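# Close every valve with two robot arms

## Task

Turn each valve until it reaches its stop, so that its slot lies crosswise to its pipe; do not force any valve beyond the stop, because that breaks it.

## Robot and tools

Robot: two arms on a table, left_arm (base near scene y = +0.592 m) and right_arm (base near y = -0.439 m), each with a two-finger gripper. A camera stand sits behind them. Cameras: cam_high (fixed, overhead view), cam_left_wrist and cam_right_wrist (on the hands). Images are 672x504.

Frames: the scene frame has its origin at table-top height midway between the nominal bases, +z up, +x out over the table, +y toward left_arm (not the image's left). Reported hand positions, orientations (quat_wxyz) and velocities use this frame. Offsets you command use the axes of that arm's own Hand target. On a gripper, fingers point along its +z, open and close along its y; a block on the wrist juts up to 12 cm toward its +x. end_effector_position is the centre of the closed pads; closed fingertips reach about 19 mm past it.

The 20-number row (used by execute_actions and move): one flat list covering both arms. Numbers 1-10 are left_arm: dx, dy, dz, rx, ry, rz, then gripper position, force_limit, speed, activate. Numbers 11-20 are the same for right_arm. All lie in [-1, 1]. The six pose numbers are an offset, not an absolute pose, measured from that arm's Hand target as it stood when the call began, along the Hand target's own axes. Scale: 1.0 equals 0.6 m for dx/dy/dz and 180 degrees for the rotation; rx, ry, rz form a single rotation vector. Zeros for all six mean no new request for that arm. Gripper numbers are absolute settings, not offsets: position +1 fully open (85 mm), about -0.8 pads touching, -1 closes until blocked; force_limit and speed both from -1 to +1 (speed roughly 20, 85, 150 mm/s at -1, 0, +1); both begin at +1. activate stays 0; send 1 once only when fault shows 7 or 13 (or a result asks), with nothing touching the fingers' outside. Always resend each gripper's current numbers, because 0 is itself a command.

execute_actions(actions, cameras): actions is a list of actions; each action is a table of up to 15 rows, one row per 1/30 s step. Every row counts from the start pose of that action, not from the row before; a short table repeats its last row up to step 15. Each new action or call restarts from the current Hand target, so sending the same offset again moves further. Images come back only with an empty actions list or when cameras names them (["all"], [] or names).

move(target, speed, blend, blocking, cameras): drives each gripper in a straight line from its Hand target to the offset pose given by target, either one row or a list of up to 15 rows, all counted from the same starting Hand targets. speed is m/s, 0.002 to 3.2, default 0.25 (turning up to twice that in rad/s); one value or one per target. blend (m) rounds corners in a list; 0 stops at each point. A move lasts at most 10 s. It does not avoid obstacles; avoid paths passing near an arm's own base. blocking=false returns early while the move continues. The result adds a move: line such as done, off_target, moving, held or fault, plus limits (paced = the pose was clipped, held = a check withheld steps). Done means resting within 3 mm and 2 degrees, not that anything is touched.

wait(seconds): 0 to 3600, lets the scene run with no new command. stop(): brakes a running move (fingers keep going). zoom_image(camera, region): region [x0, y0, x1, y1] in pixels of that camera's newest image, at most 504 by 504. finished_scene(scene): ends the current scene, giving its number; irreversible, so call it only once every valve is shut and stays shut.

Results: Hand target is the last commanded pose after clipping (orientation is clipped to within 32 degrees of the measured one); the gripper often rests a bit short, and the next execute_actions, even all zeros, asks for it again. Gripper readings: position_measured in counts (3 open, 78 about 60 mm, 130 about 40 mm, 180 about 20 mm, 230 pads meet); object_status 0 moving, 1 blocked while opening, 2 blocked while closing (a grip), 3 reached the request; fault 0 normal. Joint torques are noisy with offsets; positive means toward larger joint angle. Velocities may be dropped while joints are still. Reported hand positions can be a few cm off.

Cautions: arms are stiff, so aiming even slightly past a firm contact (like a valve at its stop) can cause a fault. An outside force near 150 N or a joint torque at its limit (elbow 133, wrists 49.8, shoulders 293 N m) halts that arm for 10 s. Turn valves gently and stop at the stop; do not overtwist. Keep the arms apart; the clearance check does not guarantee no collision, and pressing between the arms can fail everything. Avoid slamming into fixed things, dropping objects or letting anything leave the table. Motors heat when pushing or stretched; 85 °C locks an arm for 30-60 s. Smooth, brief motions are preferred.

Each tool is called after "Call:" as name(argument=value, ...), one argument or row to a line, values as JSON.

## Session

Call:
execute_actions(
  actions=[],
)

Call:
zoom_image(
  camera="cam_high",
  region=[180, 150, 350, 320],
)

Scene clock: 0.00 s.
left_arm: end_effector_position=(+1.0662, +0.2520, +0.2410) position_measured=3 object_status=3 fault=0 end_effector_quat_wxyz=(-0.321, +0.476, +0.579, +0.580) | right_arm: end_effector_position=(+0.4685, -0.1814, +0.1613) position_measured=3 object_status=3 fault=0 end_effector_quat_wxyz=(-0.417, +0.827, +0.230, +0.297)
Joint positions: left_arm=[2.437 -0.456 0.586 -0.372 -0.538 -0.169] | right_arm=[2.767 -1.626 2.705 -2.562 -0.497 2.152]
Joint velocities: within noise
Joint torques (N m): no reading
Motor temperatures (°C): left_arm=[29 27 31 36 32 34] | right_arm=[28 25 26 35 39 36]
Hand target: left_arm +1.0662, +0.2520, +0.2410; -0.321, +0.476, +0.579, +0.580 | right_arm +0.4685, -0.1814, +0.1613; -0.417, +0.827, +0.230, +0.297
Tool commands: left_gripper/position=+1.0 left_gripper/force_limit=+1.0 left_gripper/speed=+1.0 left_gripper/activate=+0.0 right_gripper/position=+1.0 right_gripper/force_limit=+1.0 right_gripper/speed=+1.0 right_gripper/activate=+0.0
camera_calibration:
cam_left_wrist: T_world_to_cam=[[0.92204, -0.10742, 0.3719, -1.03448], [0.26939, -0.51185, -0.81574, 0.05427], [0.27799, 0.85233, -0.44301, -0.27752]] pos_world=[1.01636, 0.15319, 0.30605]
cam_right_wrist: T_world_to_cam=[[0.63514, -0.54258, -0.54974, -0.29806], [-0.77205, -0.42445, -0.47306, 0.37482], [0.02334, 0.72488, -0.68848, 0.35488]] pos_world=[0.47041, -0.25988, 0.25778]

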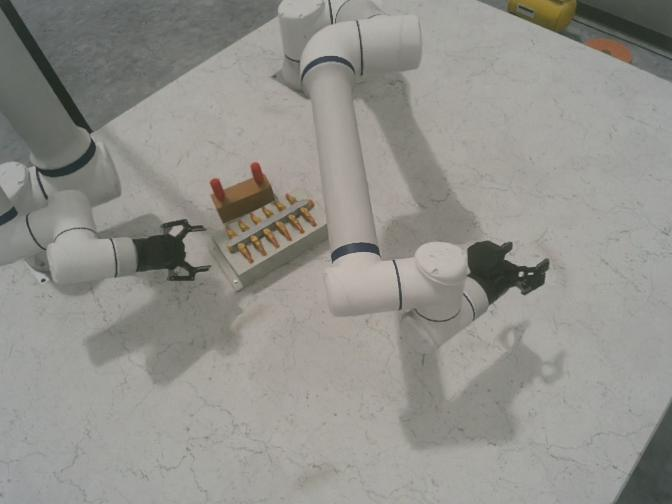

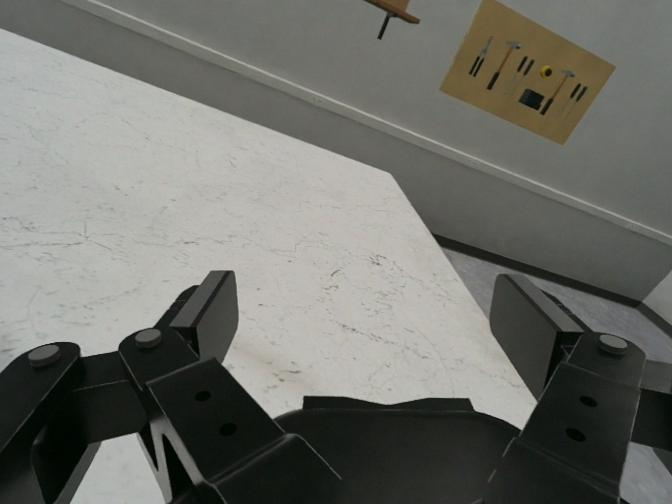

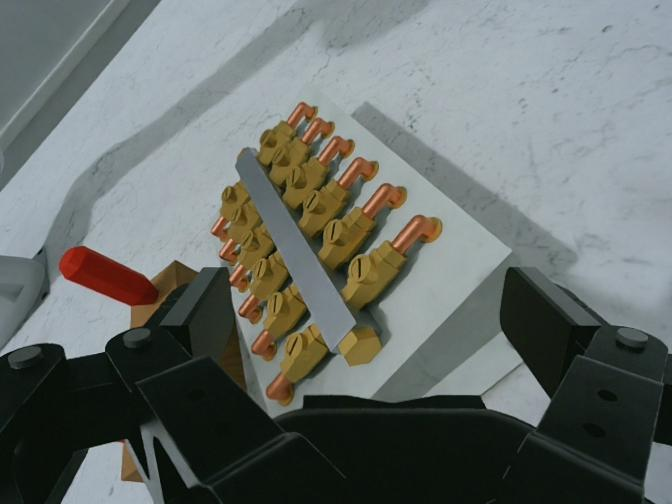

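Scaled by 2.965 from the camera's image (finer frame: 960x720).

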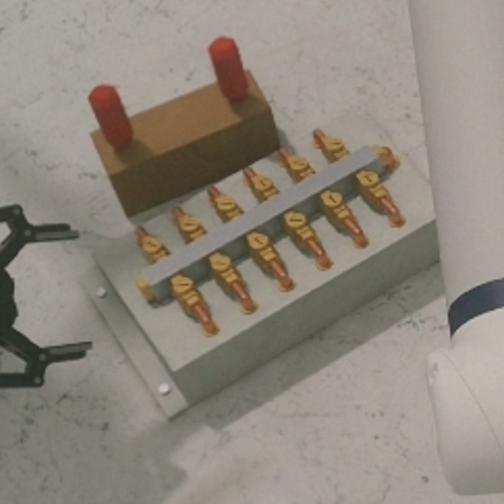

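Call:
move(
  target=[
    [0.27,-0.36,0.2,0,0,0,1,1,1,0, 0.208,-0.207,-0.230,0,0,0,1,-0.5,-1,0],
    [0.5395,-0.7232,0.404,0,0,0,1,1,1,0, 0.2178,-0.3627,-0.0297,0.260,-0.365,-0.724,1,-0.5,-1,0],
  ],
  speed=0.35,
  blend=0.03,
  cameras=["cam_high","cam_right_wrist"],
)

Scene clock: 6.03 s.
left_arm: end_effector_position=(+0.5990, +0.6005, +0.3510) position_measured=3 object_status=3 fault=0 end_effector_quat_wxyz=(-0.321, +0.476, +0.579, +0.580) | right_arm: end_effector_position=(+0.4201, -0.0601, +0.3797) position_measured=3 object_status=3 fault=0 end_effector_quat_wxyz=(-0.001, +0.001, +1.000, +0.001)
Joint positions: left_arm=[2.367 -1.495 2.061 -0.783 -0.607 -0.198] | right_arm=[3.57 -1.78 2.023 -1.812 -1.569 0.41]
Joint torques (N m): left_arm=[-19.71 -66.48 -43.12 2.64 -1.93 -1.69] | right_arm=[11.84 -19.17 -46.62 -11.15 -1.58 -2.61]
Hand target: left_arm +0.5990, +0.6006, +0.3510; -0.321, +0.476, +0.579, +0.580 | right_arm +0.4200, -0.0601, +0.3797; -0.001, +0.001, +1.000, +0.000
Off the commanded pose: left_arm 0.000 m, 0 deg | right_arm 0.000 m, 0 deg.
move: done
cam_right_wrist: T_world_to_cam=[[-0.00611, 0.99998, -0.00098, 0.07234], [0.93457, 0.00606, 0.35572, -0.5134], [0.35572, 0.00125, -0.93459, 0.32877]] pos_world=[0.3633, -0.06964, 0.48996]

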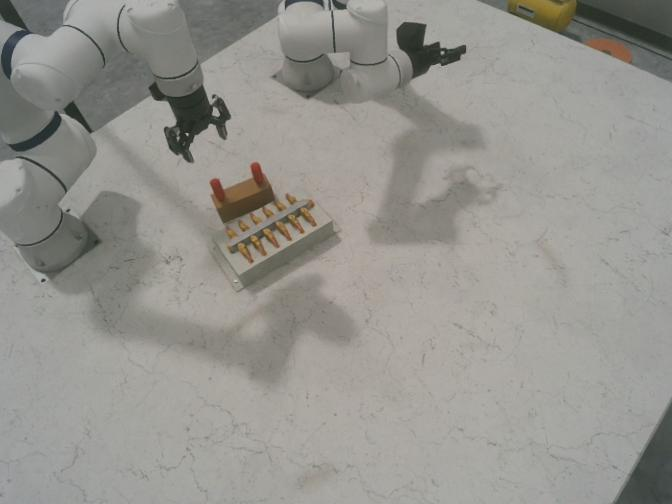

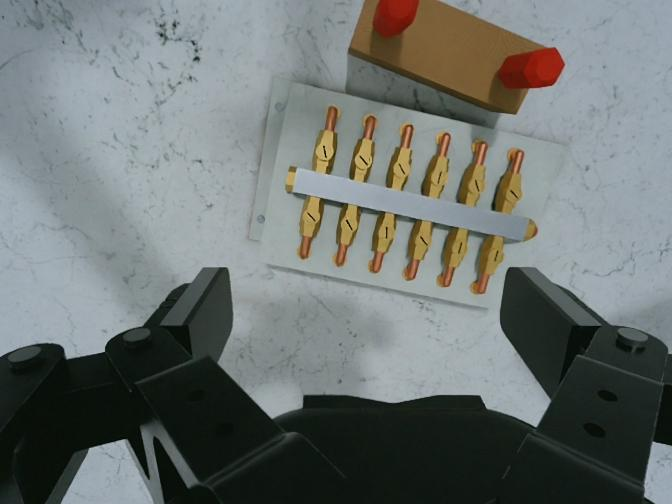

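Call:
move(
  target=[0,0,0,0,0,0,1,1,1,0, -0.322,0.025,0.217,0,0.116,0,1,-0.5,-1,0],
  speed=0.3,
  cameras=["cam_right_wrist"],
)

Call:
zoom_image(
  camera="cam_right_wrist",
  region=[180, 0, 330, 190],
)

Call:
zoom_image(
  camera="cam_right_wrist",
  region=[320, 0, 520, 200],
)

Scene clock: 7.80 s.
left_arm: end_effector_position=(+0.5990, +0.6006, +0.3510) position_measured=3 object_status=3 fault=0 end_effector_quat_wxyz=(-0.321, +0.476, +0.579, +0.580) | right_arm: end_effector_position=(+0.6130, -0.0452, +0.2493) position_measured=3 object_status=3 fault=0 end_effector_quat_wxyz=(-0.182, +0.000, +0.983, +0.001)
Joint positions: left_arm=[2.367 -1.495 2.061 -0.783 -0.607 -0.198] | right_arm=[3.444 -1.289 1.713 -1.642 -1.47 0.265]
Joint torques (N m): left_arm=[-19.43 -60.34 -41.99 3.14 -0.9 -1.91] | right_arm=[-13.78 -61.2 -57.07 1.62 2.81 -2.81]
Hand target: left_arm +0.5990, +0.6006, +0.3510; -0.321, +0.476, +0.579, +0.580 | right_arm +0.6131, -0.0451, +0.2492; -0.182, +0.000, +0.983, +0.001
Off the commanded pose: left_arm 0.000 m, 0 deg | right_arm 0.000 m, 0 deg.
move: done
cam_right_wrist: T_world_to_cam=[[-0.00686, 0.99997, 0.00176, 0.05819], [0.99998, 0.00686, -0.00025, -0.59875], [-0.00026, 0.00176, -1, 0.37282]] pos_world=[0.59923, -0.05474, 0.37257]

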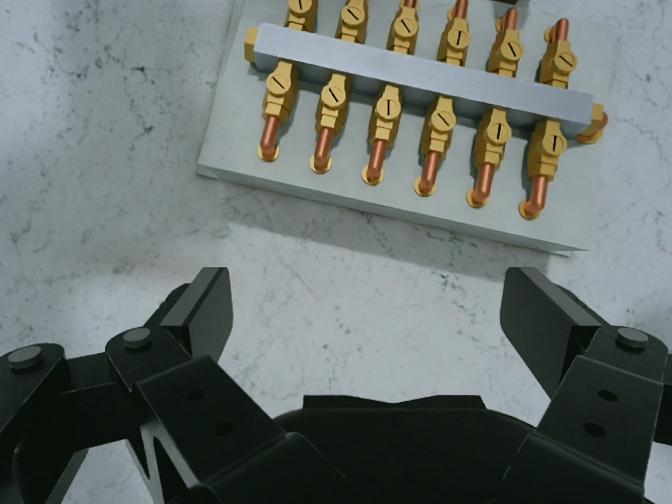

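Scaled by 2.653 from the camera's image (finer frame: 960x720).

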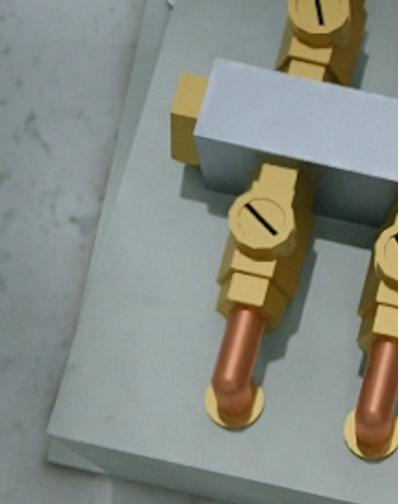

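Scaled by 2.520 from the camera's image (finer frame: 960x720).

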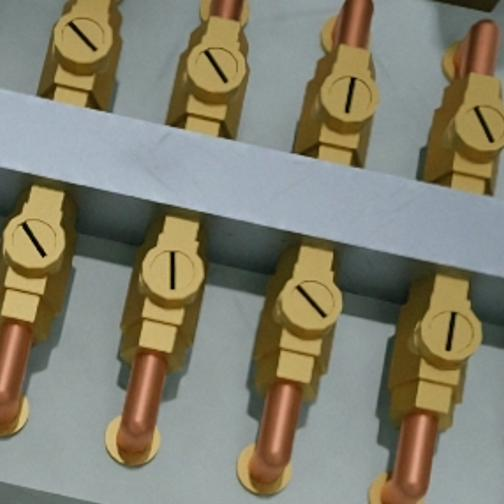

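Call:
zoom_image(
  camera="cam_right_wrist",
  region=[250, 0, 370, 120],
)

Call:
zoom_image(
  camera="cam_right_wrist",
  region=[360, 0, 500, 140],
)

Call:
zoom_image(
  camera="cam_right_wrist",
  region=[470, 20, 610, 160],
)

Scaled by 4.200 from the camera's image (finer frame: 960x720).

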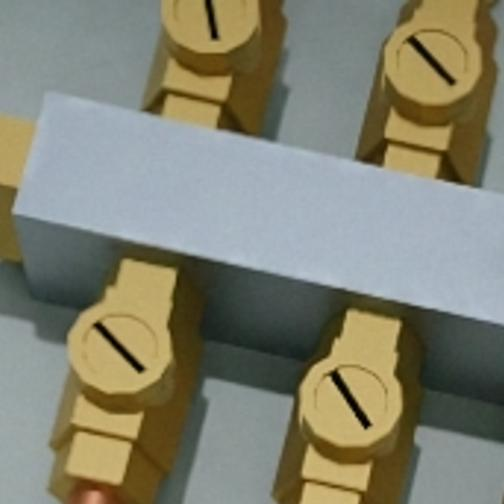

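Scaled by 3.600 from the camera's image (finer frame: 960x720).

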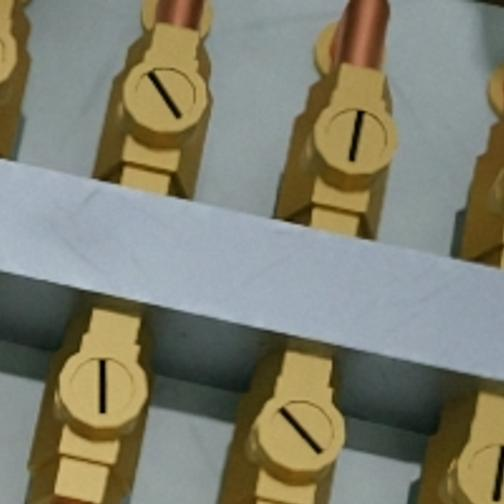

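Scaled by 3.600 from the camera's image (finer frame: 960x720).

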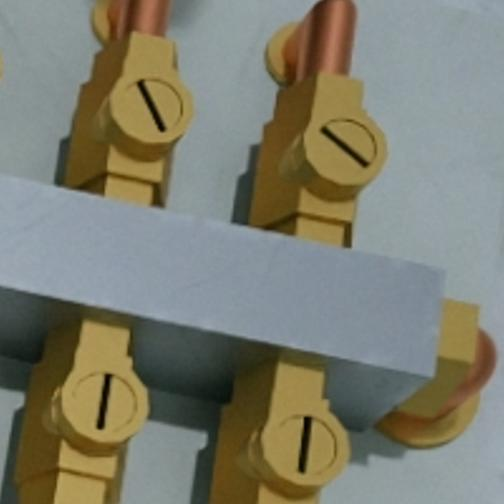

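Call:
move(
  target=[0,0,0,0,0,0,1,1,1,0, 0.325,0.125,-0.015,0,0,0,1,-0.5,-1,0],
  speed=0.35,
  cameras=["cam_right_wrist"],
)

Call:
zoom_image(
  camera="cam_right_wrist",
  region=[220, 50, 500, 230],
)

Scene clock: 10.97 s.
left_arm: end_effector_position=(+0.5990, +0.6006, +0.3510) position_measured=3 object_status=3 fault=0 end_effector_quat_wxyz=(-0.321, +0.476, +0.579, +0.580) | right_arm: end_effector_position=(+0.4345, +0.0299, +0.3273) position_measured=3 object_status=3 fault=0 end_effector_quat_wxyz=(-0.182, +0.000, +0.983, +0.001)
Joint positions: left_arm=[2.367 -1.495 2.061 -0.783 -0.607 -0.198] | right_arm=[3.624 -1.503 1.827 -1.565 -1.409 0.437]
Joint torques (N m): left_arm=[-21.55 -61.22 -41.82 3.33 -0.91 -1.65] | right_arm=[9.12 -68.28 -43.65 1.65 3.08 0.35]
Hand target: left_arm +0.5990, +0.6006, +0.3510; -0.321, +0.476, +0.579, +0.580 | right_arm +0.4343, +0.0300, +0.3274; -0.182, +0.000, +0.983, +0.001
Off the commanded pose: left_arm 0.000 m, 0 deg | right_arm 0.000 m, 0 deg.
move: done
cam_right_wrist: T_world_to_cam=[[-0.00686, 0.99997, 0.00176, -0.01827], [0.99998, 0.00686, -0.00045, -0.42075], [-0.00046, 0.00176, -1, 0.45082]] pos_world=[0.42083, 0.02036, 0.45067]

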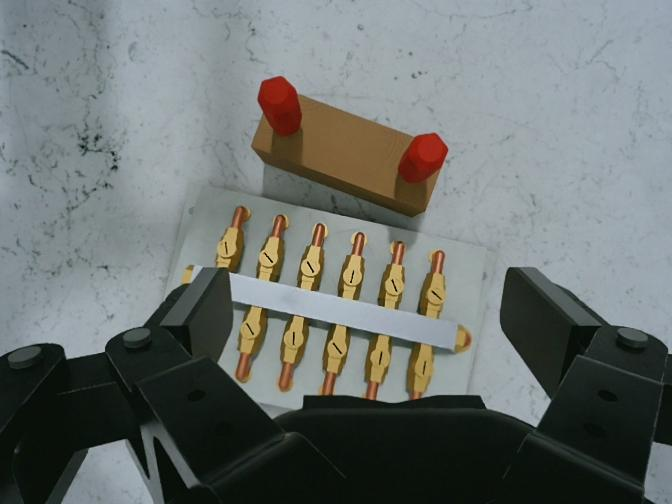

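Scaled by 1.800 from the camera's image (finer frame: 960x720).

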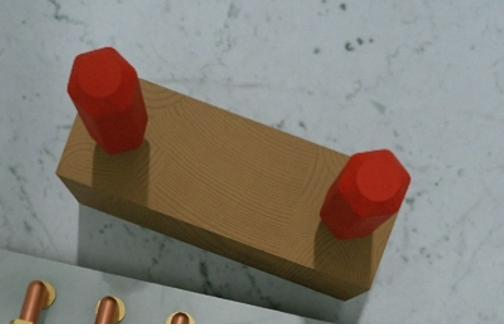

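Call:
move(
  target=[0,0,0,0,0,0,1,1,1,0, 0.0815,0.1,0.195,-0.0493,-0.1097,0.2694,1,-0.5,-1,0],
  speed=0.3,
  cameras=["cam_right_wrist"],
)

Call:
zoom_image(
  camera="cam_right_wrist",
  region=[290, 150, 430, 290],
)

Scene clock: 14.07 s.
left_arm: end_effector_position=(+0.5990, +0.6006, +0.3510) position_measured=3 object_status=3 fault=0 end_effector_quat_wxyz=(-0.321, +0.476, +0.579, +0.580) | right_arm: end_effector_position=(+0.3469, +0.0901, +0.2357) position_measured=3 object_status=3 fault=0 end_effector_quat_wxyz=(+0.000, +0.415, +0.910, +0.000)
Joint positions: left_arm=[2.367 -1.495 2.061 -0.783 -0.607 -0.198] | right_arm=[3.86 -1.562 2.104 -2.113 -1.572 1.555]
Joint torques (N m): left_arm=[-16.71 -63.91 -42.37 2.67 -1.82 -2.02] | right_arm=[11.62 -34.82 -39.08 -11.34 -1.92 0.05]
Hand target: left_arm +0.5990, +0.6006, +0.3510; -0.321, +0.476, +0.579, +0.580 | right_arm +0.3468, +0.0902, +0.2357; +0.001, +0.415, +0.910, +0.000
Off the commanded pose: left_arm 0.000 m, 0 deg | right_arm 0.000 m, 0 deg.
move: done
cam_right_wrist: T_world_to_cam=[[0.75059, 0.66076, -0.00233, -0.31009], [0.61753, -0.70022, 0.35826, -0.22168], [0.23509, -0.27035, -0.93362, 0.28628]] pos_world=[0.30234, 0.12706, 0.34597]

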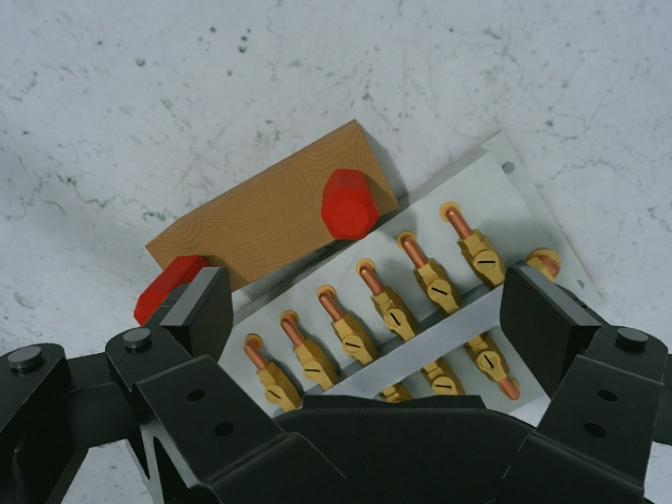

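Scaled by 3.600 from the camera's image (finer frame: 960x720).

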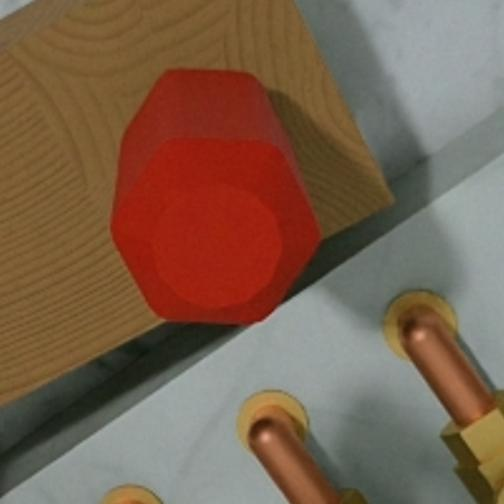

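Call:
move(
  target=[
    [0,0,0,0,0,0,1,1,1,0, -0.0037,-0.0027,0.02,0,0,-0.5,1,-0.5,-1,0],
    [0,0,0,0,0,0,1,1,1,0, -0.0037,-0.0027,0.1428,0,0,-0.5,1,-0.5,-1,0],
  ],
  speed=[0.4,0.2],
  cameras=["cam_right_wrist"],
)

Scene clock: 18.63 s.
left_arm: end_effector_position=(+0.5990, +0.6006, +0.3510) position_measured=3 object_status=3 fault=0 end_effector_quat_wxyz=(-0.321, +0.476, +0.579, +0.580) | right_arm: end_effector_position=(+0.3471, +0.0873, +0.1502) position_measured=3 object_status=3 fault=0 end_effector_quat_wxyz=(+0.000, -0.349, +0.937, -0.001)
Joint positions: left_arm=[2.367 -1.495 2.061 -0.783 -0.607 -0.198] | right_arm=[3.856 -1.467 2.188 -2.291 -1.572 -0.02]
Joint torques (N m): left_arm=[-21.83 -65.79 -41.12 2.57 -0.84 -2.5] | right_arm=[12.33 -37.95 -34.01 -10.46 2.46 0.67]
Hand target: left_arm +0.5990, +0.6006, +0.3510; -0.321, +0.476, +0.579, +0.580 | right_arm +0.3471, +0.0873, +0.1500; +0.000, -0.349, +0.937, -0.001
Off the commanded pose: left_arm 0.000 m, 0 deg | right_arm 0.000 m, 0 deg.
move: done
cam_right_wrist: T_world_to_cam=[[-0.66059, 0.75074, -0.00339, 0.17352], [0.70046, 0.61796, 0.35704, -0.3369], [0.27014, 0.23349, -0.93408, 0.14944]] pos_world=[0.31024, 0.04304, 0.26047]

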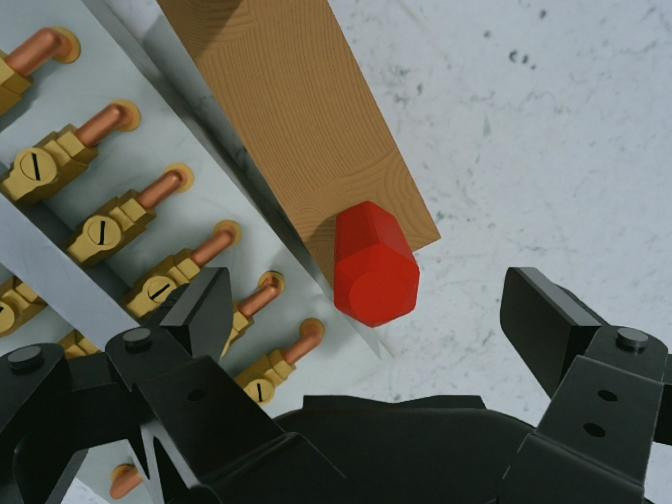

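Call:
move(
  target=[
    [0,0,0,0,0,0,1,1,1,0, -0.004,0.0043,0,0,0,0,1,-0.5,-1,0],
    [0,0,0,0,0,0,1,1,1,0, -0.004,0.0043,0.072,0,0,0,1,-0.5,-1,0],
  ],
  speed=[0.05,0.1],
  cameras=["cam_high","cam_right_wrist"],
)

Scene clock: 20.13 s.
left_arm: end_effector_position=(+0.5990, +0.6006, +0.3510) position_measured=3 object_status=3 fault=0 end_effector_quat_wxyz=(-0.321, +0.476, +0.579, +0.580) | right_arm: end_effector_position=(+0.3473, +0.0908, +0.1070) position_measured=3 object_status=3 fault=0 end_effector_quat_wxyz=(+0.000, -0.349, +0.937, -0.001)
Joint positions: left_arm=[2.367 -1.495 2.061 -0.783 -0.607 -0.198] | right_arm=[3.86 -1.402 2.215 -2.383 -1.572 -0.016]
Joint torques (N m): left_arm=[-17.03 -64.2 -42.04 2.5 -1.27 -1.91] | right_arm=[10.44 -41.48 -30.85 -10.96 1.12 0.59]
Hand target: left_arm +0.5990, +0.6006, +0.3510; -0.321, +0.476, +0.579, +0.580 | right_arm +0.3473, +0.0908, +0.1068; +0.000, -0.349, +0.937, -0.001
Off the commanded pose: left_arm 0.000 m, 0 deg | right_arm 0.000 m, 0 deg.
move: done
cam_right_wrist: T_world_to_cam=[[-0.66059, 0.75074, -0.00339, 0.17087], [0.70046, 0.61796, 0.35704, -0.32378], [0.27014, 0.23349, -0.93408, 0.10822]] pos_world=[0.31044, 0.04654, 0.21727]

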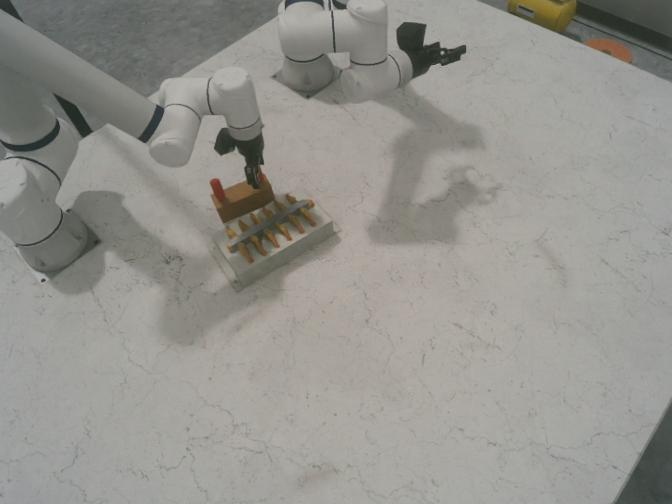

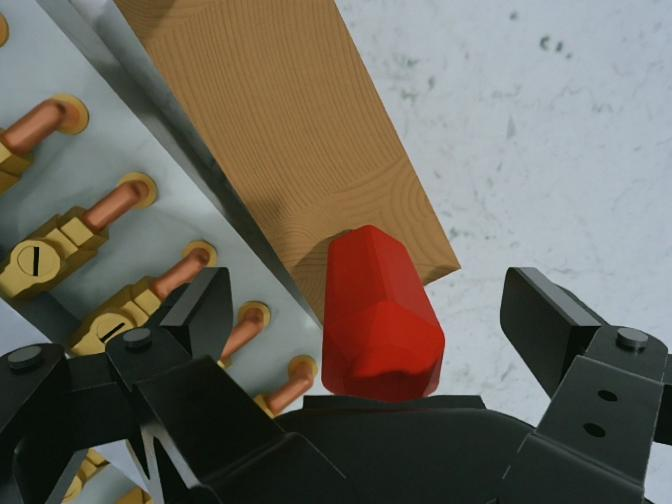

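Call:
move(
  target=[0,0,0,0,0,0,1,1,1,0, 0,0,0,0,0,0,-1,-0.5,-1,0],
)

Call:
move(
  target=[
    [0,0,0,0,0,0,1,1,1,0, 0,0,-0.22,0,0,0,-1,-0.5,-1,0],
    [0,0,0,0,0,0,1,1,1,0, 0,0,-0.22,0,0,0,-0.98,1,-1,0],
  ],
  speed=0.12,
  cameras=["cam_right_wrist"],
)

Call:
zoom_image(
  camera="cam_right_wrist",
  region=[310, 150, 410, 250],
)

Scene clock: 23.60 s.
left_arm: end_effector_position=(+0.5990, +0.6006, +0.3510) position_measured=3 object_status=3 fault=0 end_effector_quat_wxyz=(-0.321, +0.476, +0.579, +0.580) | right_arm: end_effector_position=(+0.3473, +0.0908, +0.1068) position_measured=163 object_status=0 fault=0 end_effector_quat_wxyz=(+0.000, -0.349, +0.937, -0.001)
Joint positions: left_arm=[2.367 -1.495 2.061 -0.783 -0.607 -0.198] | right_arm=[3.86 -1.402 2.215 -2.384 -1.572 -0.016]
Joint torques (N m): left_arm=[-20.46 -64.83 -40.74 2.3 -1.11 -1.7] | right_arm=[9.85 -42.5 -30.63 -9.65 -0.91 0.45]
Hand target: left_arm +0.5990, +0.6006, +0.3510; -0.321, +0.476, +0.579, +0.580 | right_arm +0.3473, +0.0908, +0.1068; +0.000, -0.349, +0.937, -0.001
Off the commanded pose: left_arm 0.000 m, 0 deg | right_arm 0.000 m, 0 deg.
move: done

Scene clock: 25.77 s.
left_arm: end_effector_position=(+0.5990, +0.6006, +0.3510) position_measured=3 object_status=3 fault=0 end_effector_quat_wxyz=(-0.321, +0.476, +0.579, +0.580) | right_arm: end_effector_position=(+0.3472, +0.0909, +0.2388) position_measured=165 object_status=2 fault=0 end_effector_quat_wxyz=(+0.000, -0.349, +0.937, -0.001)
Joint positions: left_arm=[2.367 -1.495 2.061 -0.783 -0.607 -0.198] | right_arm=[3.86 -1.563 2.099 -2.106 -1.572 -0.015]
Joint torques (N m): left_arm=[-20.33 -62.99 -42.66 2.96 -0.72 -1.95] | right_arm=[-9.9 -58.26 -56.35 -0.58 -0.79 -2.41]
Hand target: left_arm +0.5990, +0.6006, +0.3510; -0.321, +0.476, +0.579, +0.580 | right_arm +0.3472, +0.0909, +0.2388; +0.000, -0.349, +0.937, -0.001
Off the commanded pose: left_arm 0.000 m, 0 deg | right_arm 0.000 m, 0 deg.
move: done
cam_right_wrist: T_world_to_cam=[[-0.66059, 0.75074, -0.00339, 0.17118], [0.70046, 0.61796, 0.35704, -0.37083], [0.27014, 0.23349, -0.93408, 0.23133]] pos_world=[0.31034, 0.04664, 0.34907]

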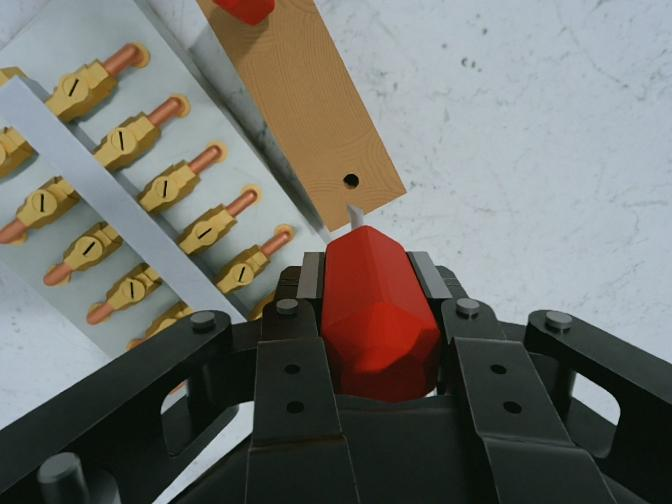

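Scaled by 5.040 from the camera's image (finer frame: 960x720).

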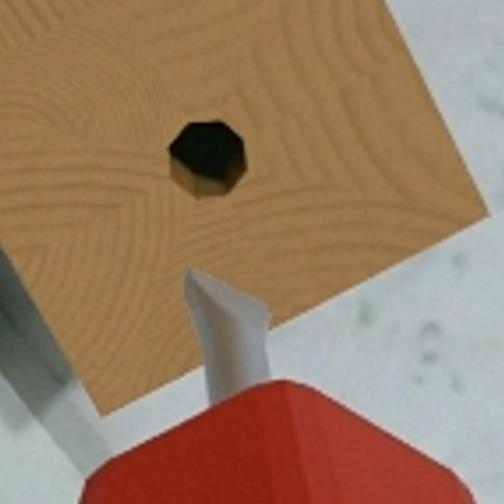

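Call:
move(
  target=[
    [0,0,0,0,0,0,1,1,1,0, -0.1662,-0.0897,0.02,0,0,0.2772,-0.98,1,-1,0],
    [0,0,0,0,0,0,1,1,1,0, -0.1662,-0.0897,0.1063,0,0,0.2772,-0.98,1,-1,0],
  ],
  speed=[0.3,0.15],
  cameras=["cam_right_wrist"],
)

Call:
zoom_image(
  camera="cam_right_wrist",
  region=[315, 150, 395, 230],
)

Scene clock: 29.93 s.
left_arm: end_effector_position=(+0.5990, +0.6006, +0.3510) position_measured=3 object_status=3 fault=0 end_effector_quat_wxyz=(-0.321, +0.476, +0.579, +0.580) | right_arm: end_effector_position=(+0.4579, +0.1155, +0.1753) position_measured=165 object_status=2 fault=0 end_effector_quat_wxyz=(+0.000, +0.078, +0.997, -0.001)
Joint positions: left_arm=[2.367 -1.495 2.061 -0.783 -0.607 -0.198] | right_arm=[3.786 -1.362 2.003 -2.212 -1.572 0.782]
Joint torques (N m): left_arm=[-23.53 -62.66 -41.5 2.46 -0.98 -1.97] | right_arm=[-1.58 -50.52 -37.85 -11.08 -1.6 0.79]
Hand target: left_arm +0.5990, +0.6006, +0.3510; -0.321, +0.476, +0.579, +0.580 | right_arm +0.4578, +0.1155, +0.1751; +0.000, +0.078, +0.997, -0.001
Off the commanded pose: left_arm 0.000 m, 0 deg | right_arm 0.000 m, 0 deg.
move: done
cam_right_wrist: T_world_to_cam=[[0.14871, 0.98888, -0.00306, -0.17253], [0.92347, -0.13776, 0.35808, -0.45586], [0.35368, -0.05608, -0.93368, 0.13148]] pos_world=[0.40013, 0.11518, 0.28547]

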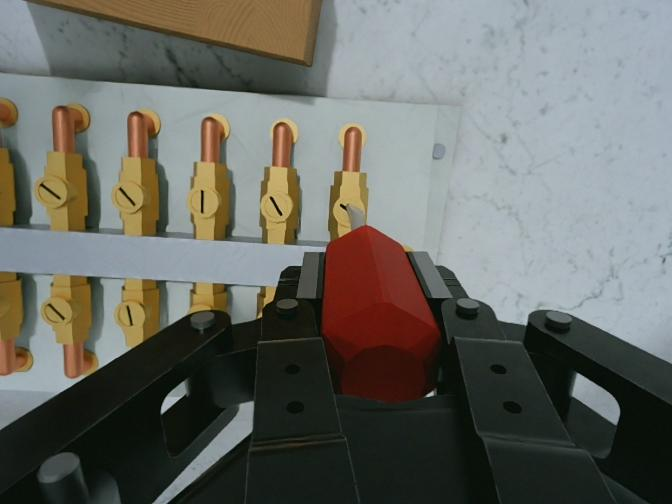

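Scaled by 6.300 from the camera's image (finer frame: 960x720).

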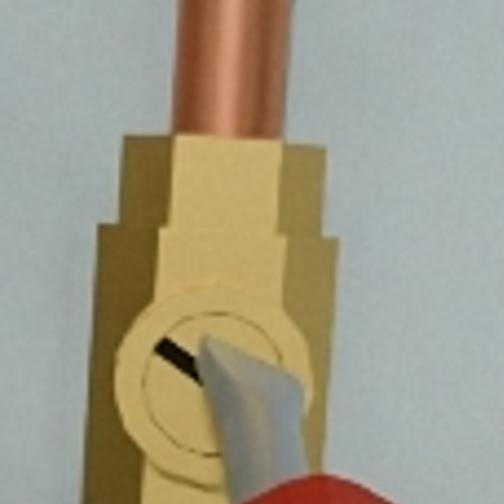

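Call:
move(
  target=[
    [0,0,0,0,0,0,1,1,1,0, -0.0080,-0.0058,0.0,0,0,0.04,-0.98,1,-1,0],
    [0,0,0,0,0,0,1,1,1,0, -0.0080,-0.0058,0.01,0,0,0.04,-0.98,1,-1,0],
  ],
  speed=[0.1,0.05],
  cameras=["cam_right_wrist"],
)

Call:
zoom_image(
  camera="cam_right_wrist",
  region=[325, 175, 385, 235],
)

Scene clock: 31.90 s.
left_arm: end_effector_position=(+0.5990, +0.6006, +0.3510) position_measured=3 object_status=3 fault=0 end_effector_quat_wxyz=(-0.321, +0.476, +0.579, +0.580) | right_arm: end_effector_position=(+0.4620, +0.1113, +0.1693) position_measured=165 object_status=2 fault=0 end_effector_quat_wxyz=(+0.000, +0.141, +0.990, +0.000)
Joint positions: left_arm=[2.367 -1.495 2.061 -0.783 -0.607 -0.198] | right_arm=[3.778 -1.356 2.009 -2.224 -1.572 0.899]
Joint torques (N m): left_arm=[-22.12 -62.61 -43.05 2.38 -0.8 -2.18] | right_arm=[-15.28 -51.05 -36.66 -10.78 -1.72 0.87]
Hand target: left_arm +0.5990, +0.6006, +0.3510; -0.321, +0.476, +0.579, +0.580 | right_arm +0.4620, +0.1113, +0.1691; +0.000, +0.141, +0.990, +0.000
Off the commanded pose: left_arm 0.000 m, 0 deg | right_arm 0.000 m, 0 deg.
move: done
cam_right_wrist: T_world_to_cam=[[0.27145, 0.96245, -0.00295, -0.22279], [0.8989, -0.25243, 0.35814, -0.43402], [0.34395, -0.09987, -0.93366, 0.13354]] pos_world=[0.40469, 0.1182, 0.27947]

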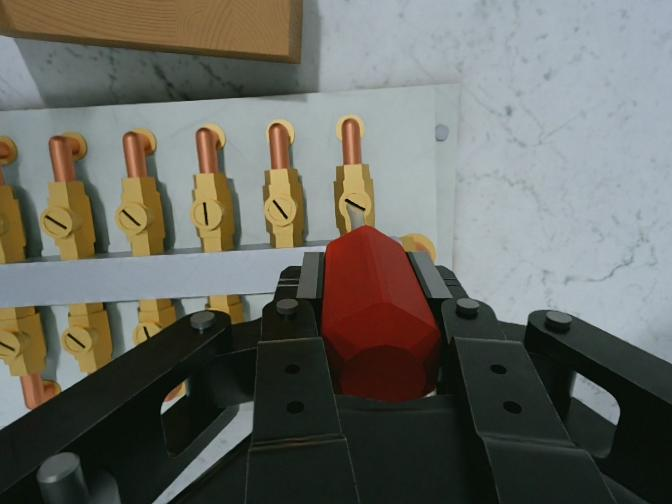

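Scaled by 8.400 from the camera's image (finer frame: 960x720).

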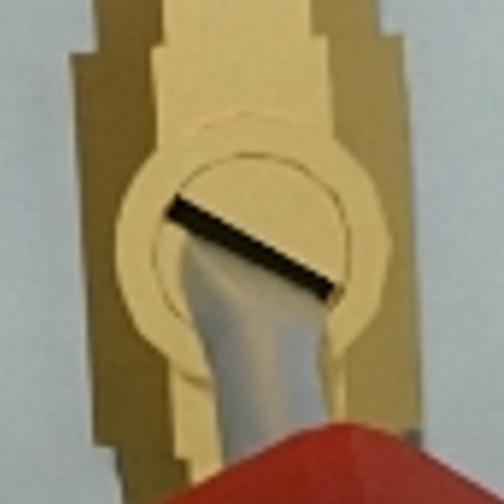

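Call:
move(
  target=[
    [0,0,0,0,0,0,1,1,1,0, 0,-0.0007,0.0,0,0,0.03,-0.98,1,-1,0],
    [0,0,0,0,0,0,1,1,1,0, 0,-0.0007,0.007,0,0,0.03,-0.98,1,-1,0],
  ],
  speed=[0.1,0.04],
  cameras=["cam_right_wrist"],
)

Call:
zoom_image(
  camera="cam_right_wrist",
  region=[325, 175, 385, 235],
)

Scene clock: 33.50 s.
left_arm: end_effector_position=(+0.5990, +0.6006, +0.3510) position_measured=3 object_status=3 fault=0 end_effector_quat_wxyz=(-0.321, +0.476, +0.579, +0.580) | right_arm: end_effector_position=(+0.4621, +0.1109, +0.1654) position_measured=165 object_status=2 fault=0 end_effector_quat_wxyz=(+0.001, +0.187, +0.982, +0.000)
Joint positions: left_arm=[2.367 -1.495 2.061 -0.783 -0.607 -0.198] | right_arm=[3.778 -1.352 2.013 -2.232 -1.572 0.993]
Joint torques (N m): left_arm=[-19.68 -61.88 -40.74 1.96 -1.15 -2.01] | right_arm=[0.66 50.36 33.31 1.26 4.93 0.73]
Hand target: left_arm +0.5990, +0.6006, +0.3510; -0.321, +0.476, +0.579, +0.580 | right_arm +0.4619, +0.1109, +0.1649; +0.000, +0.187, +0.982, +0.000
Off the commanded pose: left_arm 0.000 m, 0 deg | right_arm 0.001 m, 0 deg.
move: done
cam_right_wrist: T_world_to_cam=[[0.3608, 0.93264, -0.00245, -0.26051], [0.87095, -0.336, 0.35854, -0.41072], [0.33357, -0.13149, -0.93351, 0.13813]] pos_world=[0.40563, 0.12313, 0.27557]

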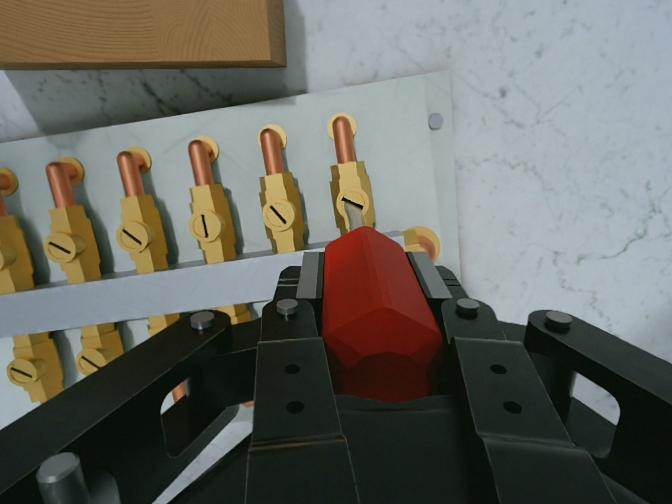

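Scaled by 8.400 from the camera's image (finer frame: 960x720).

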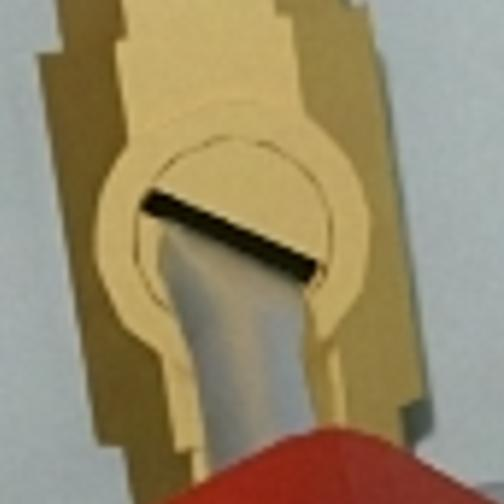

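Call:
move(
  target=[
    [0,0,0,0,0,0,1,1,1,0, 0,0,-0.0040,0,0,0,-0.98,1,-1,0],
    [0,0,0,0,0,0,1,1,1,0, 0.0027,0.0003,-0.0040,0,0,0,-0.98,1,-1,0],
  ],
  speed=0.03,
  cameras=["cam_right_wrist"],
)

Call:
zoom_image(
  camera="cam_right_wrist",
  region=[325, 175, 385, 235],
)

Scene clock: 34.30 s.
left_arm: end_effector_position=(+0.5990, +0.6006, +0.3510) position_measured=3 object_status=3 fault=0 end_effector_quat_wxyz=(-0.321, +0.476, +0.579, +0.580) | right_arm: end_effector_position=(+0.4632, +0.1115, +0.1671) position_measured=165 object_status=2 fault=0 end_effector_quat_wxyz=(+0.002, +0.187, +0.982, +0.001)
Joint positions: left_arm=[2.367 -1.495 2.061 -0.783 -0.607 -0.198] | right_arm=[3.778 -1.353 2.011 -2.232 -1.573 0.993]
Joint torques (N m): left_arm=[-21.46 -64.19 -41.97 2.91 -1.28 -1.82] | right_arm=[-3.31 -60.33 -43.72 -5.72 0.48 -1.04]
Hand target: left_arm +0.5990, +0.6006, +0.3510; -0.321, +0.476, +0.579, +0.580 | right_arm +0.4632, +0.1115, +0.1671; +0.002, +0.187, +0.982, +0.001 (not the last commanded pose)
Tool commands: left_gripper/position=+1.0 left_gripper/force_limit=+1.0 left_gripper/speed=+1.0 left_gripper/activate=+0.0 right_gripper/position=-0.976471 right_gripper/force_limit=+1.0 right_gripper/speed=-1.0 right_gripper/activate=+0.0
Off the commanded pose: left_arm 0.000 m, 0 deg | right_arm 0.003 m, 0 deg.
FORCE FAULT: contact force on the right arm reached its limit, and that arm stopped. The contact can be on any part of that arm, not only on its tool. That arm's remaining commands of this call were not run. That arm is still stopped at the end of this call. That arm stays stopped for about 10 more seconds. Until then a move that you send moves the other arm only, and its call returns only when the move has ended. Once the stop has ended, the next robot result says so. If the stop ends while you think or write, that arm runs what you send next, counted from a new Hand target: where the arm stands when the stop ends. While its stop runs, that arm takes no new command, but its gripper still runs the gripper command that each later call begins with. Until it ends, the stop uses up actions while you think or wait. An arm that is not stopped still takes commands.
move: fault (right_arm); path passed 0 of 2 targets
cam_right_wrist: T_world_to_cam=[[0.36083, 0.93263, -0.0002, -0.26187], [0.8699, -0.33648, 0.36063, -0.4118], [0.33627, -0.1303, -0.93271, 0.1379]] pos_world=[0.40634, 0.12363, 0.27708]

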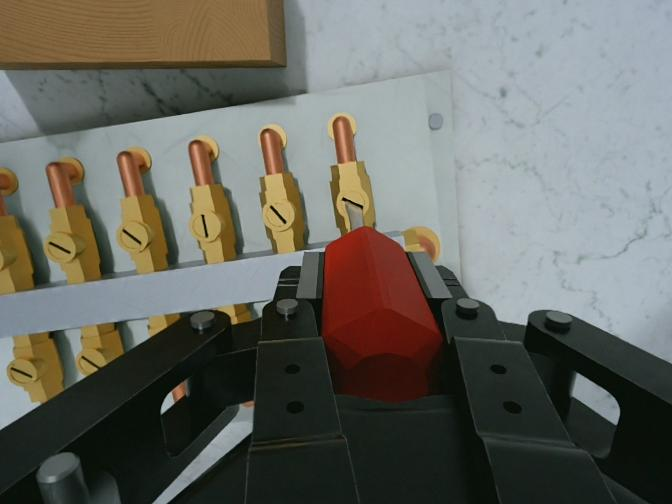

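Scaled by 8.400 from the camera's image (finer frame: 960x720).

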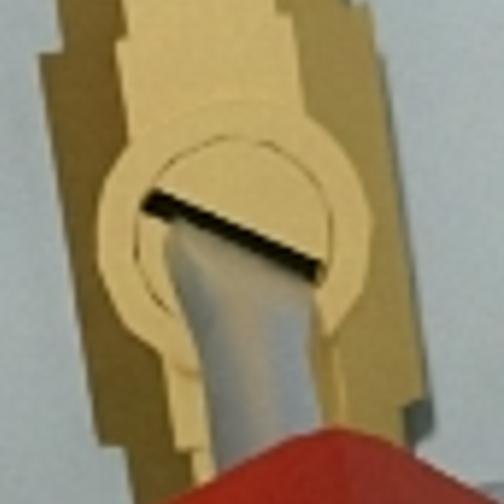

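Call:
wait(
  seconds=9.8,
)

Scene clock: 44.13 s.
left_arm: end_effector_position=(+0.5990, +0.6006, +0.3510) position_measured=3 object_status=3 fault=0 end_effector_quat_wxyz=(-0.321, +0.476, +0.579, +0.580) | right_arm: end_effector_position=(+0.4632, +0.1115, +0.1671) position_measured=165 object_status=2 fault=0 end_effector_quat_wxyz=(+0.002, +0.187, +0.982, +0.001)
Joint positions: left_arm=[2.367 -1.495 2.061 -0.783 -0.607 -0.198] | right_arm=[3.778 -1.353 2.011 -2.232 -1.573 0.993]
Joint torques (N m): left_arm=[-18.63 -62.89 -41.04 2.16 -1.42 -1.81] | right_arm=[-2.61 -61.3 -43.88 -5.67 0.2 -0.98]
Hand target: left_arm +0.5990, +0.6006, +0.3510; -0.321, +0.476, +0.579, +0.580 | right_arm +0.4632, +0.1115, +0.1671; +0.002, +0.187, +0.982, +0.001 (not the last commanded pose)
Tool commands: left_gripper/position=+1.0 left_gripper/force_limit=+1.0 left_gripper/speed=+1.0 left_gripper/activate=+0.0 right_gripper/position=-0.976471 right_gripper/force_limit=+1.0 right_gripper/speed=-1.0 right_gripper/activate=+0.0
Off the commanded pose: left_arm 0.000 m, 0 deg | right_arm 0.003 m, 0 deg.
FORCE FAULT, CONTINUED: the right arm's stop, for the force fault that an earlier result reported, is over. The rest of the stop counts as 20 of the actions that you can send in this scene. That arm's target is now where it stood when the stop ended, not its last command. That arm accepts commands again.
wait: 9.80 s; at rest by 0.13 s

Call:
move(
  target=[
    [0,0,0,0,0,0,1,1,1,0, 0,0,-0.0055,0,0,0,-0.98,1,-1,0],
    [0,0,0,0,0,0,1,1,1,0, 0.0017,-0.0018,-0.0055,0.0002,0.0012,0,-0.98,1,-1,0],
  ],
  speed=0.03,
  cameras=["cam_right_wrist"],
)

Call:
zoom_image(
  camera="cam_right_wrist",
  region=[325, 175, 385, 235],
)

Scene clock: 45.00 s.
left_arm: end_effector_position=(+0.5990, +0.6006, +0.3510) position_measured=3 object_status=3 fault=0 end_effector_quat_wxyz=(-0.321, +0.476, +0.579, +0.580) | right_arm: end_effector_position=(+0.4620, +0.1110, +0.1704) position_measured=165 object_status=2 fault=0 end_effector_quat_wxyz=(+0.000, +0.187, +0.982, +0.001)
Joint positions: left_arm=[2.367 -1.495 2.061 -0.783 -0.607 -0.198] | right_arm=[3.777 -1.358 2.01 -2.224 -1.57 0.992]
Joint torques (N m): left_arm=[-20.09 -63.1 -42.64 2.38 -0.91 -1.77] | right_arm=[-15.72 -74.35 -36.72 -0.69 2.81 -3.02]
Hand target: left_arm +0.5990, +0.6006, +0.3510; -0.321, +0.476, +0.579, +0.580 | right_arm +0.4618, +0.1109, +0.1704; +0.000, +0.187, +0.982, +0.001
Off the commanded pose: left_arm 0.000 m, 0 deg | right_arm 0.000 m, 0 deg.
move: done
cam_right_wrist: T_world_to_cam=[[0.36085, 0.93263, -0.00069, -0.26079], [0.87108, -0.33677, 0.35749, -0.41215], [0.33317, -0.1296, -0.93392, 0.14285]] pos_world=[0.40553, 0.12294, 0.28057]

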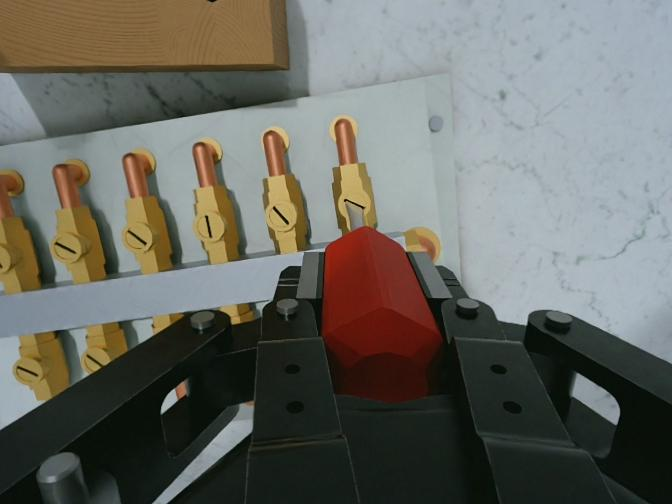

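Scaled by 8.400 from the camera's image (finer frame: 960x720).

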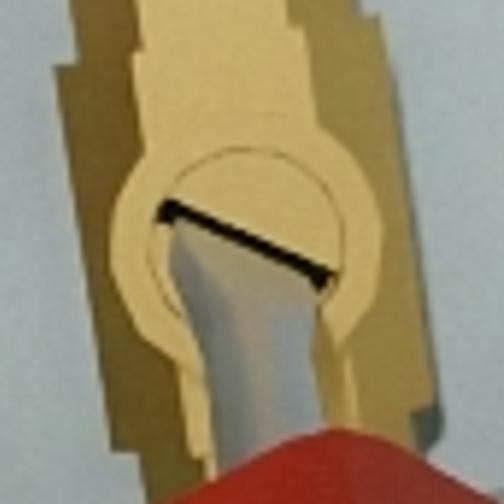

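Call:
move(
  target=[
    [0,0,0,0,0,0,1,1,1,0, 0.0005,0.0003,0.0025,0,0,0.005,-0.98,1,-1,0],
  ],
  speed=0.02,
  cameras=["cam_right_wrist"],
)

Call:
zoom_image(
  camera="cam_right_wrist",
  region=[325, 175, 385, 235],
)

Scene clock: 46.07 s.
left_arm: end_effector_position=(+0.5990, +0.6006, +0.3510) position_measured=3 object_status=3 fault=0 end_effector_quat_wxyz=(-0.321, +0.476, +0.579, +0.580) | right_arm: end_effector_position=(+0.4616, +0.1111, +0.1689) position_measured=165 object_status=2 fault=0 end_effector_quat_wxyz=(+0.000, +0.195, +0.981, +0.001)
Joint positions: left_arm=[2.367 -1.495 2.061 -0.783 -0.607 -0.198] | right_arm=[3.777 -1.357 2.011 -2.226 -1.57 1.008]
Joint torques (N m): left_arm=[-18.81 -63.07 -41.63 2.64 -1.49 -2.11] | right_arm=[10.61 -52.36 -36.85 -11.35 2.44 0.52]
Hand target: left_arm +0.5990, +0.6006, +0.3510; -0.321, +0.476, +0.579, +0.580 | right_arm +0.4616, +0.1111, +0.1689; +0.000, +0.195, +0.981, +0.001
Off the commanded pose: left_arm 0.000 m, 0 deg | right_arm 0.000 m, 0 deg.
move: done
cam_right_wrist: T_world_to_cam=[[0.3752, 0.92694, -0.00073, -0.26684], [0.86593, -0.35022, 0.35708, -0.40732], [0.33074, -0.13461, -0.93407, 0.14336]] pos_world=[0.40542, 0.12399, 0.27917]

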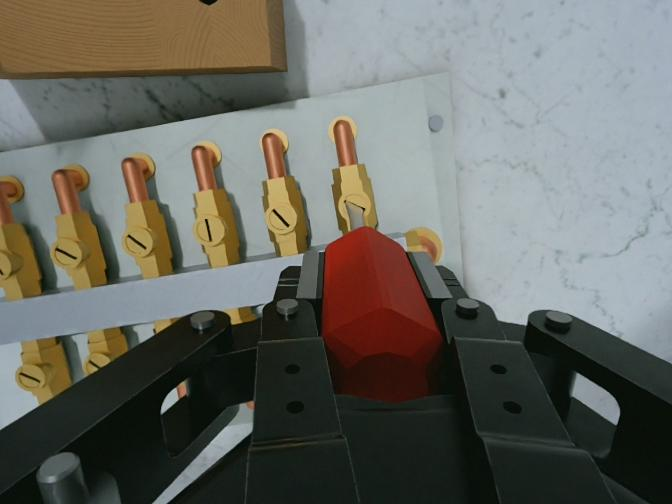

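Scaled by 8.400 from the camera's image (finer frame: 960x720).

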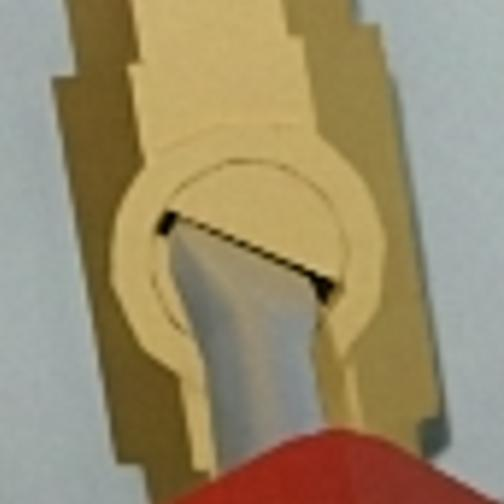

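Call:
move(
  target=[
    [0,0,0,0,0,0,1,1,1,0, 0,0,0.0015,0,0,0,-0.98,1,-1,0],
  ],
  speed=0.01,
)

Call:
move(
  target=[
    [0,0,0,0,0,0,1,1,1,0, 0,0,0.0012,0,0,0,-0.98,1,-1,0],
  ],
  speed=0.01,
  cameras=["cam_right_wrist"],
)

Call:
zoom_image(
  camera="cam_right_wrist",
  region=[325, 175, 385, 235],
)

Scene clock: 46.73 s.
left_arm: end_effector_position=(+0.5990, +0.6006, +0.3510) position_measured=3 object_status=3 fault=0 end_effector_quat_wxyz=(-0.321, +0.476, +0.579, +0.580) | right_arm: end_effector_position=(+0.4616, +0.1111, +0.1680) position_measured=165 object_status=2 fault=0 end_effector_quat_wxyz=(+0.000, +0.195, +0.981, +0.001)
Joint positions: left_arm=[2.367 -1.495 2.061 -0.783 -0.607 -0.198] | right_arm=[3.777 -1.356 2.012 -2.228 -1.57 1.008]
Joint torques (N m): left_arm=[-20.87 -61.93 -41.49 2.55 -0.96 -1.86] | right_arm=[11.72 -51.64 -37.15 -11.28 1.88 0.82]
Hand target: left_arm +0.5990, +0.6006, +0.3510; -0.321, +0.476, +0.579, +0.580 | right_arm +0.4616, +0.1111, +0.1680; +0.000, +0.195, +0.981, +0.001
Off the commanded pose: left_arm 0.000 m, 0 deg | right_arm 0.000 m, 0 deg.
move: done

Scene clock: 47.23 s.
left_arm: end_effector_position=(+0.5990, +0.6006, +0.3510) position_measured=3 object_status=3 fault=0 end_effector_quat_wxyz=(-0.321, +0.476, +0.579, +0.580) | right_arm: end_effector_position=(+0.4616, +0.1111, +0.1673) position_measured=165 object_status=2 fault=0 end_effector_quat_wxyz=(+0.000, +0.195, +0.981, +0.001)
Joint positions: left_arm=[2.367 -1.495 2.061 -0.783 -0.607 -0.198] | right_arm=[3.777 -1.355 2.012 -2.229 -1.57 1.008]
Joint torques (N m): left_arm=[-18.45 -63.75 -41.91 2.12 -1.45 -1.79] | right_arm=[8.9 -52.64 -36.3 -11.27 1.64 0.59]
Hand target: left_arm +0.5990, +0.6006, +0.3510; -0.321, +0.476, +0.579, +0.580 | right_arm +0.4616, +0.1111, +0.1672; +0.000, +0.195, +0.981, +0.001
Off the commanded pose: left_arm 0.000 m, 0 deg | right_arm 0.000 m, 0 deg.
move: done
cam_right_wrist: T_world_to_cam=[[0.37544, 0.92685, -0.00077, -0.26691], [0.86586, -0.35043, 0.35704, -0.40665], [0.33065, -0.13471, -0.93409, 0.14183]] pos_world=[0.40542, 0.12399, 0.27747]

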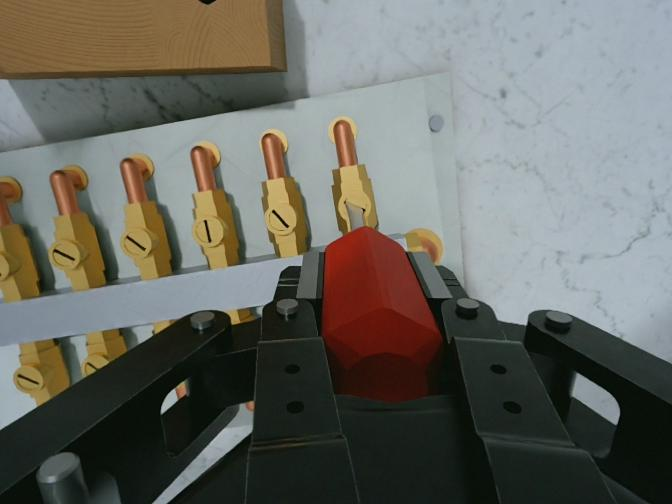

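Scaled by 8.400 from the camera's image (finer frame: 960x720).

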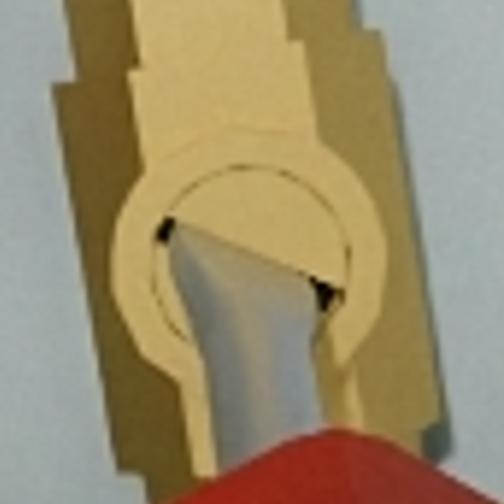

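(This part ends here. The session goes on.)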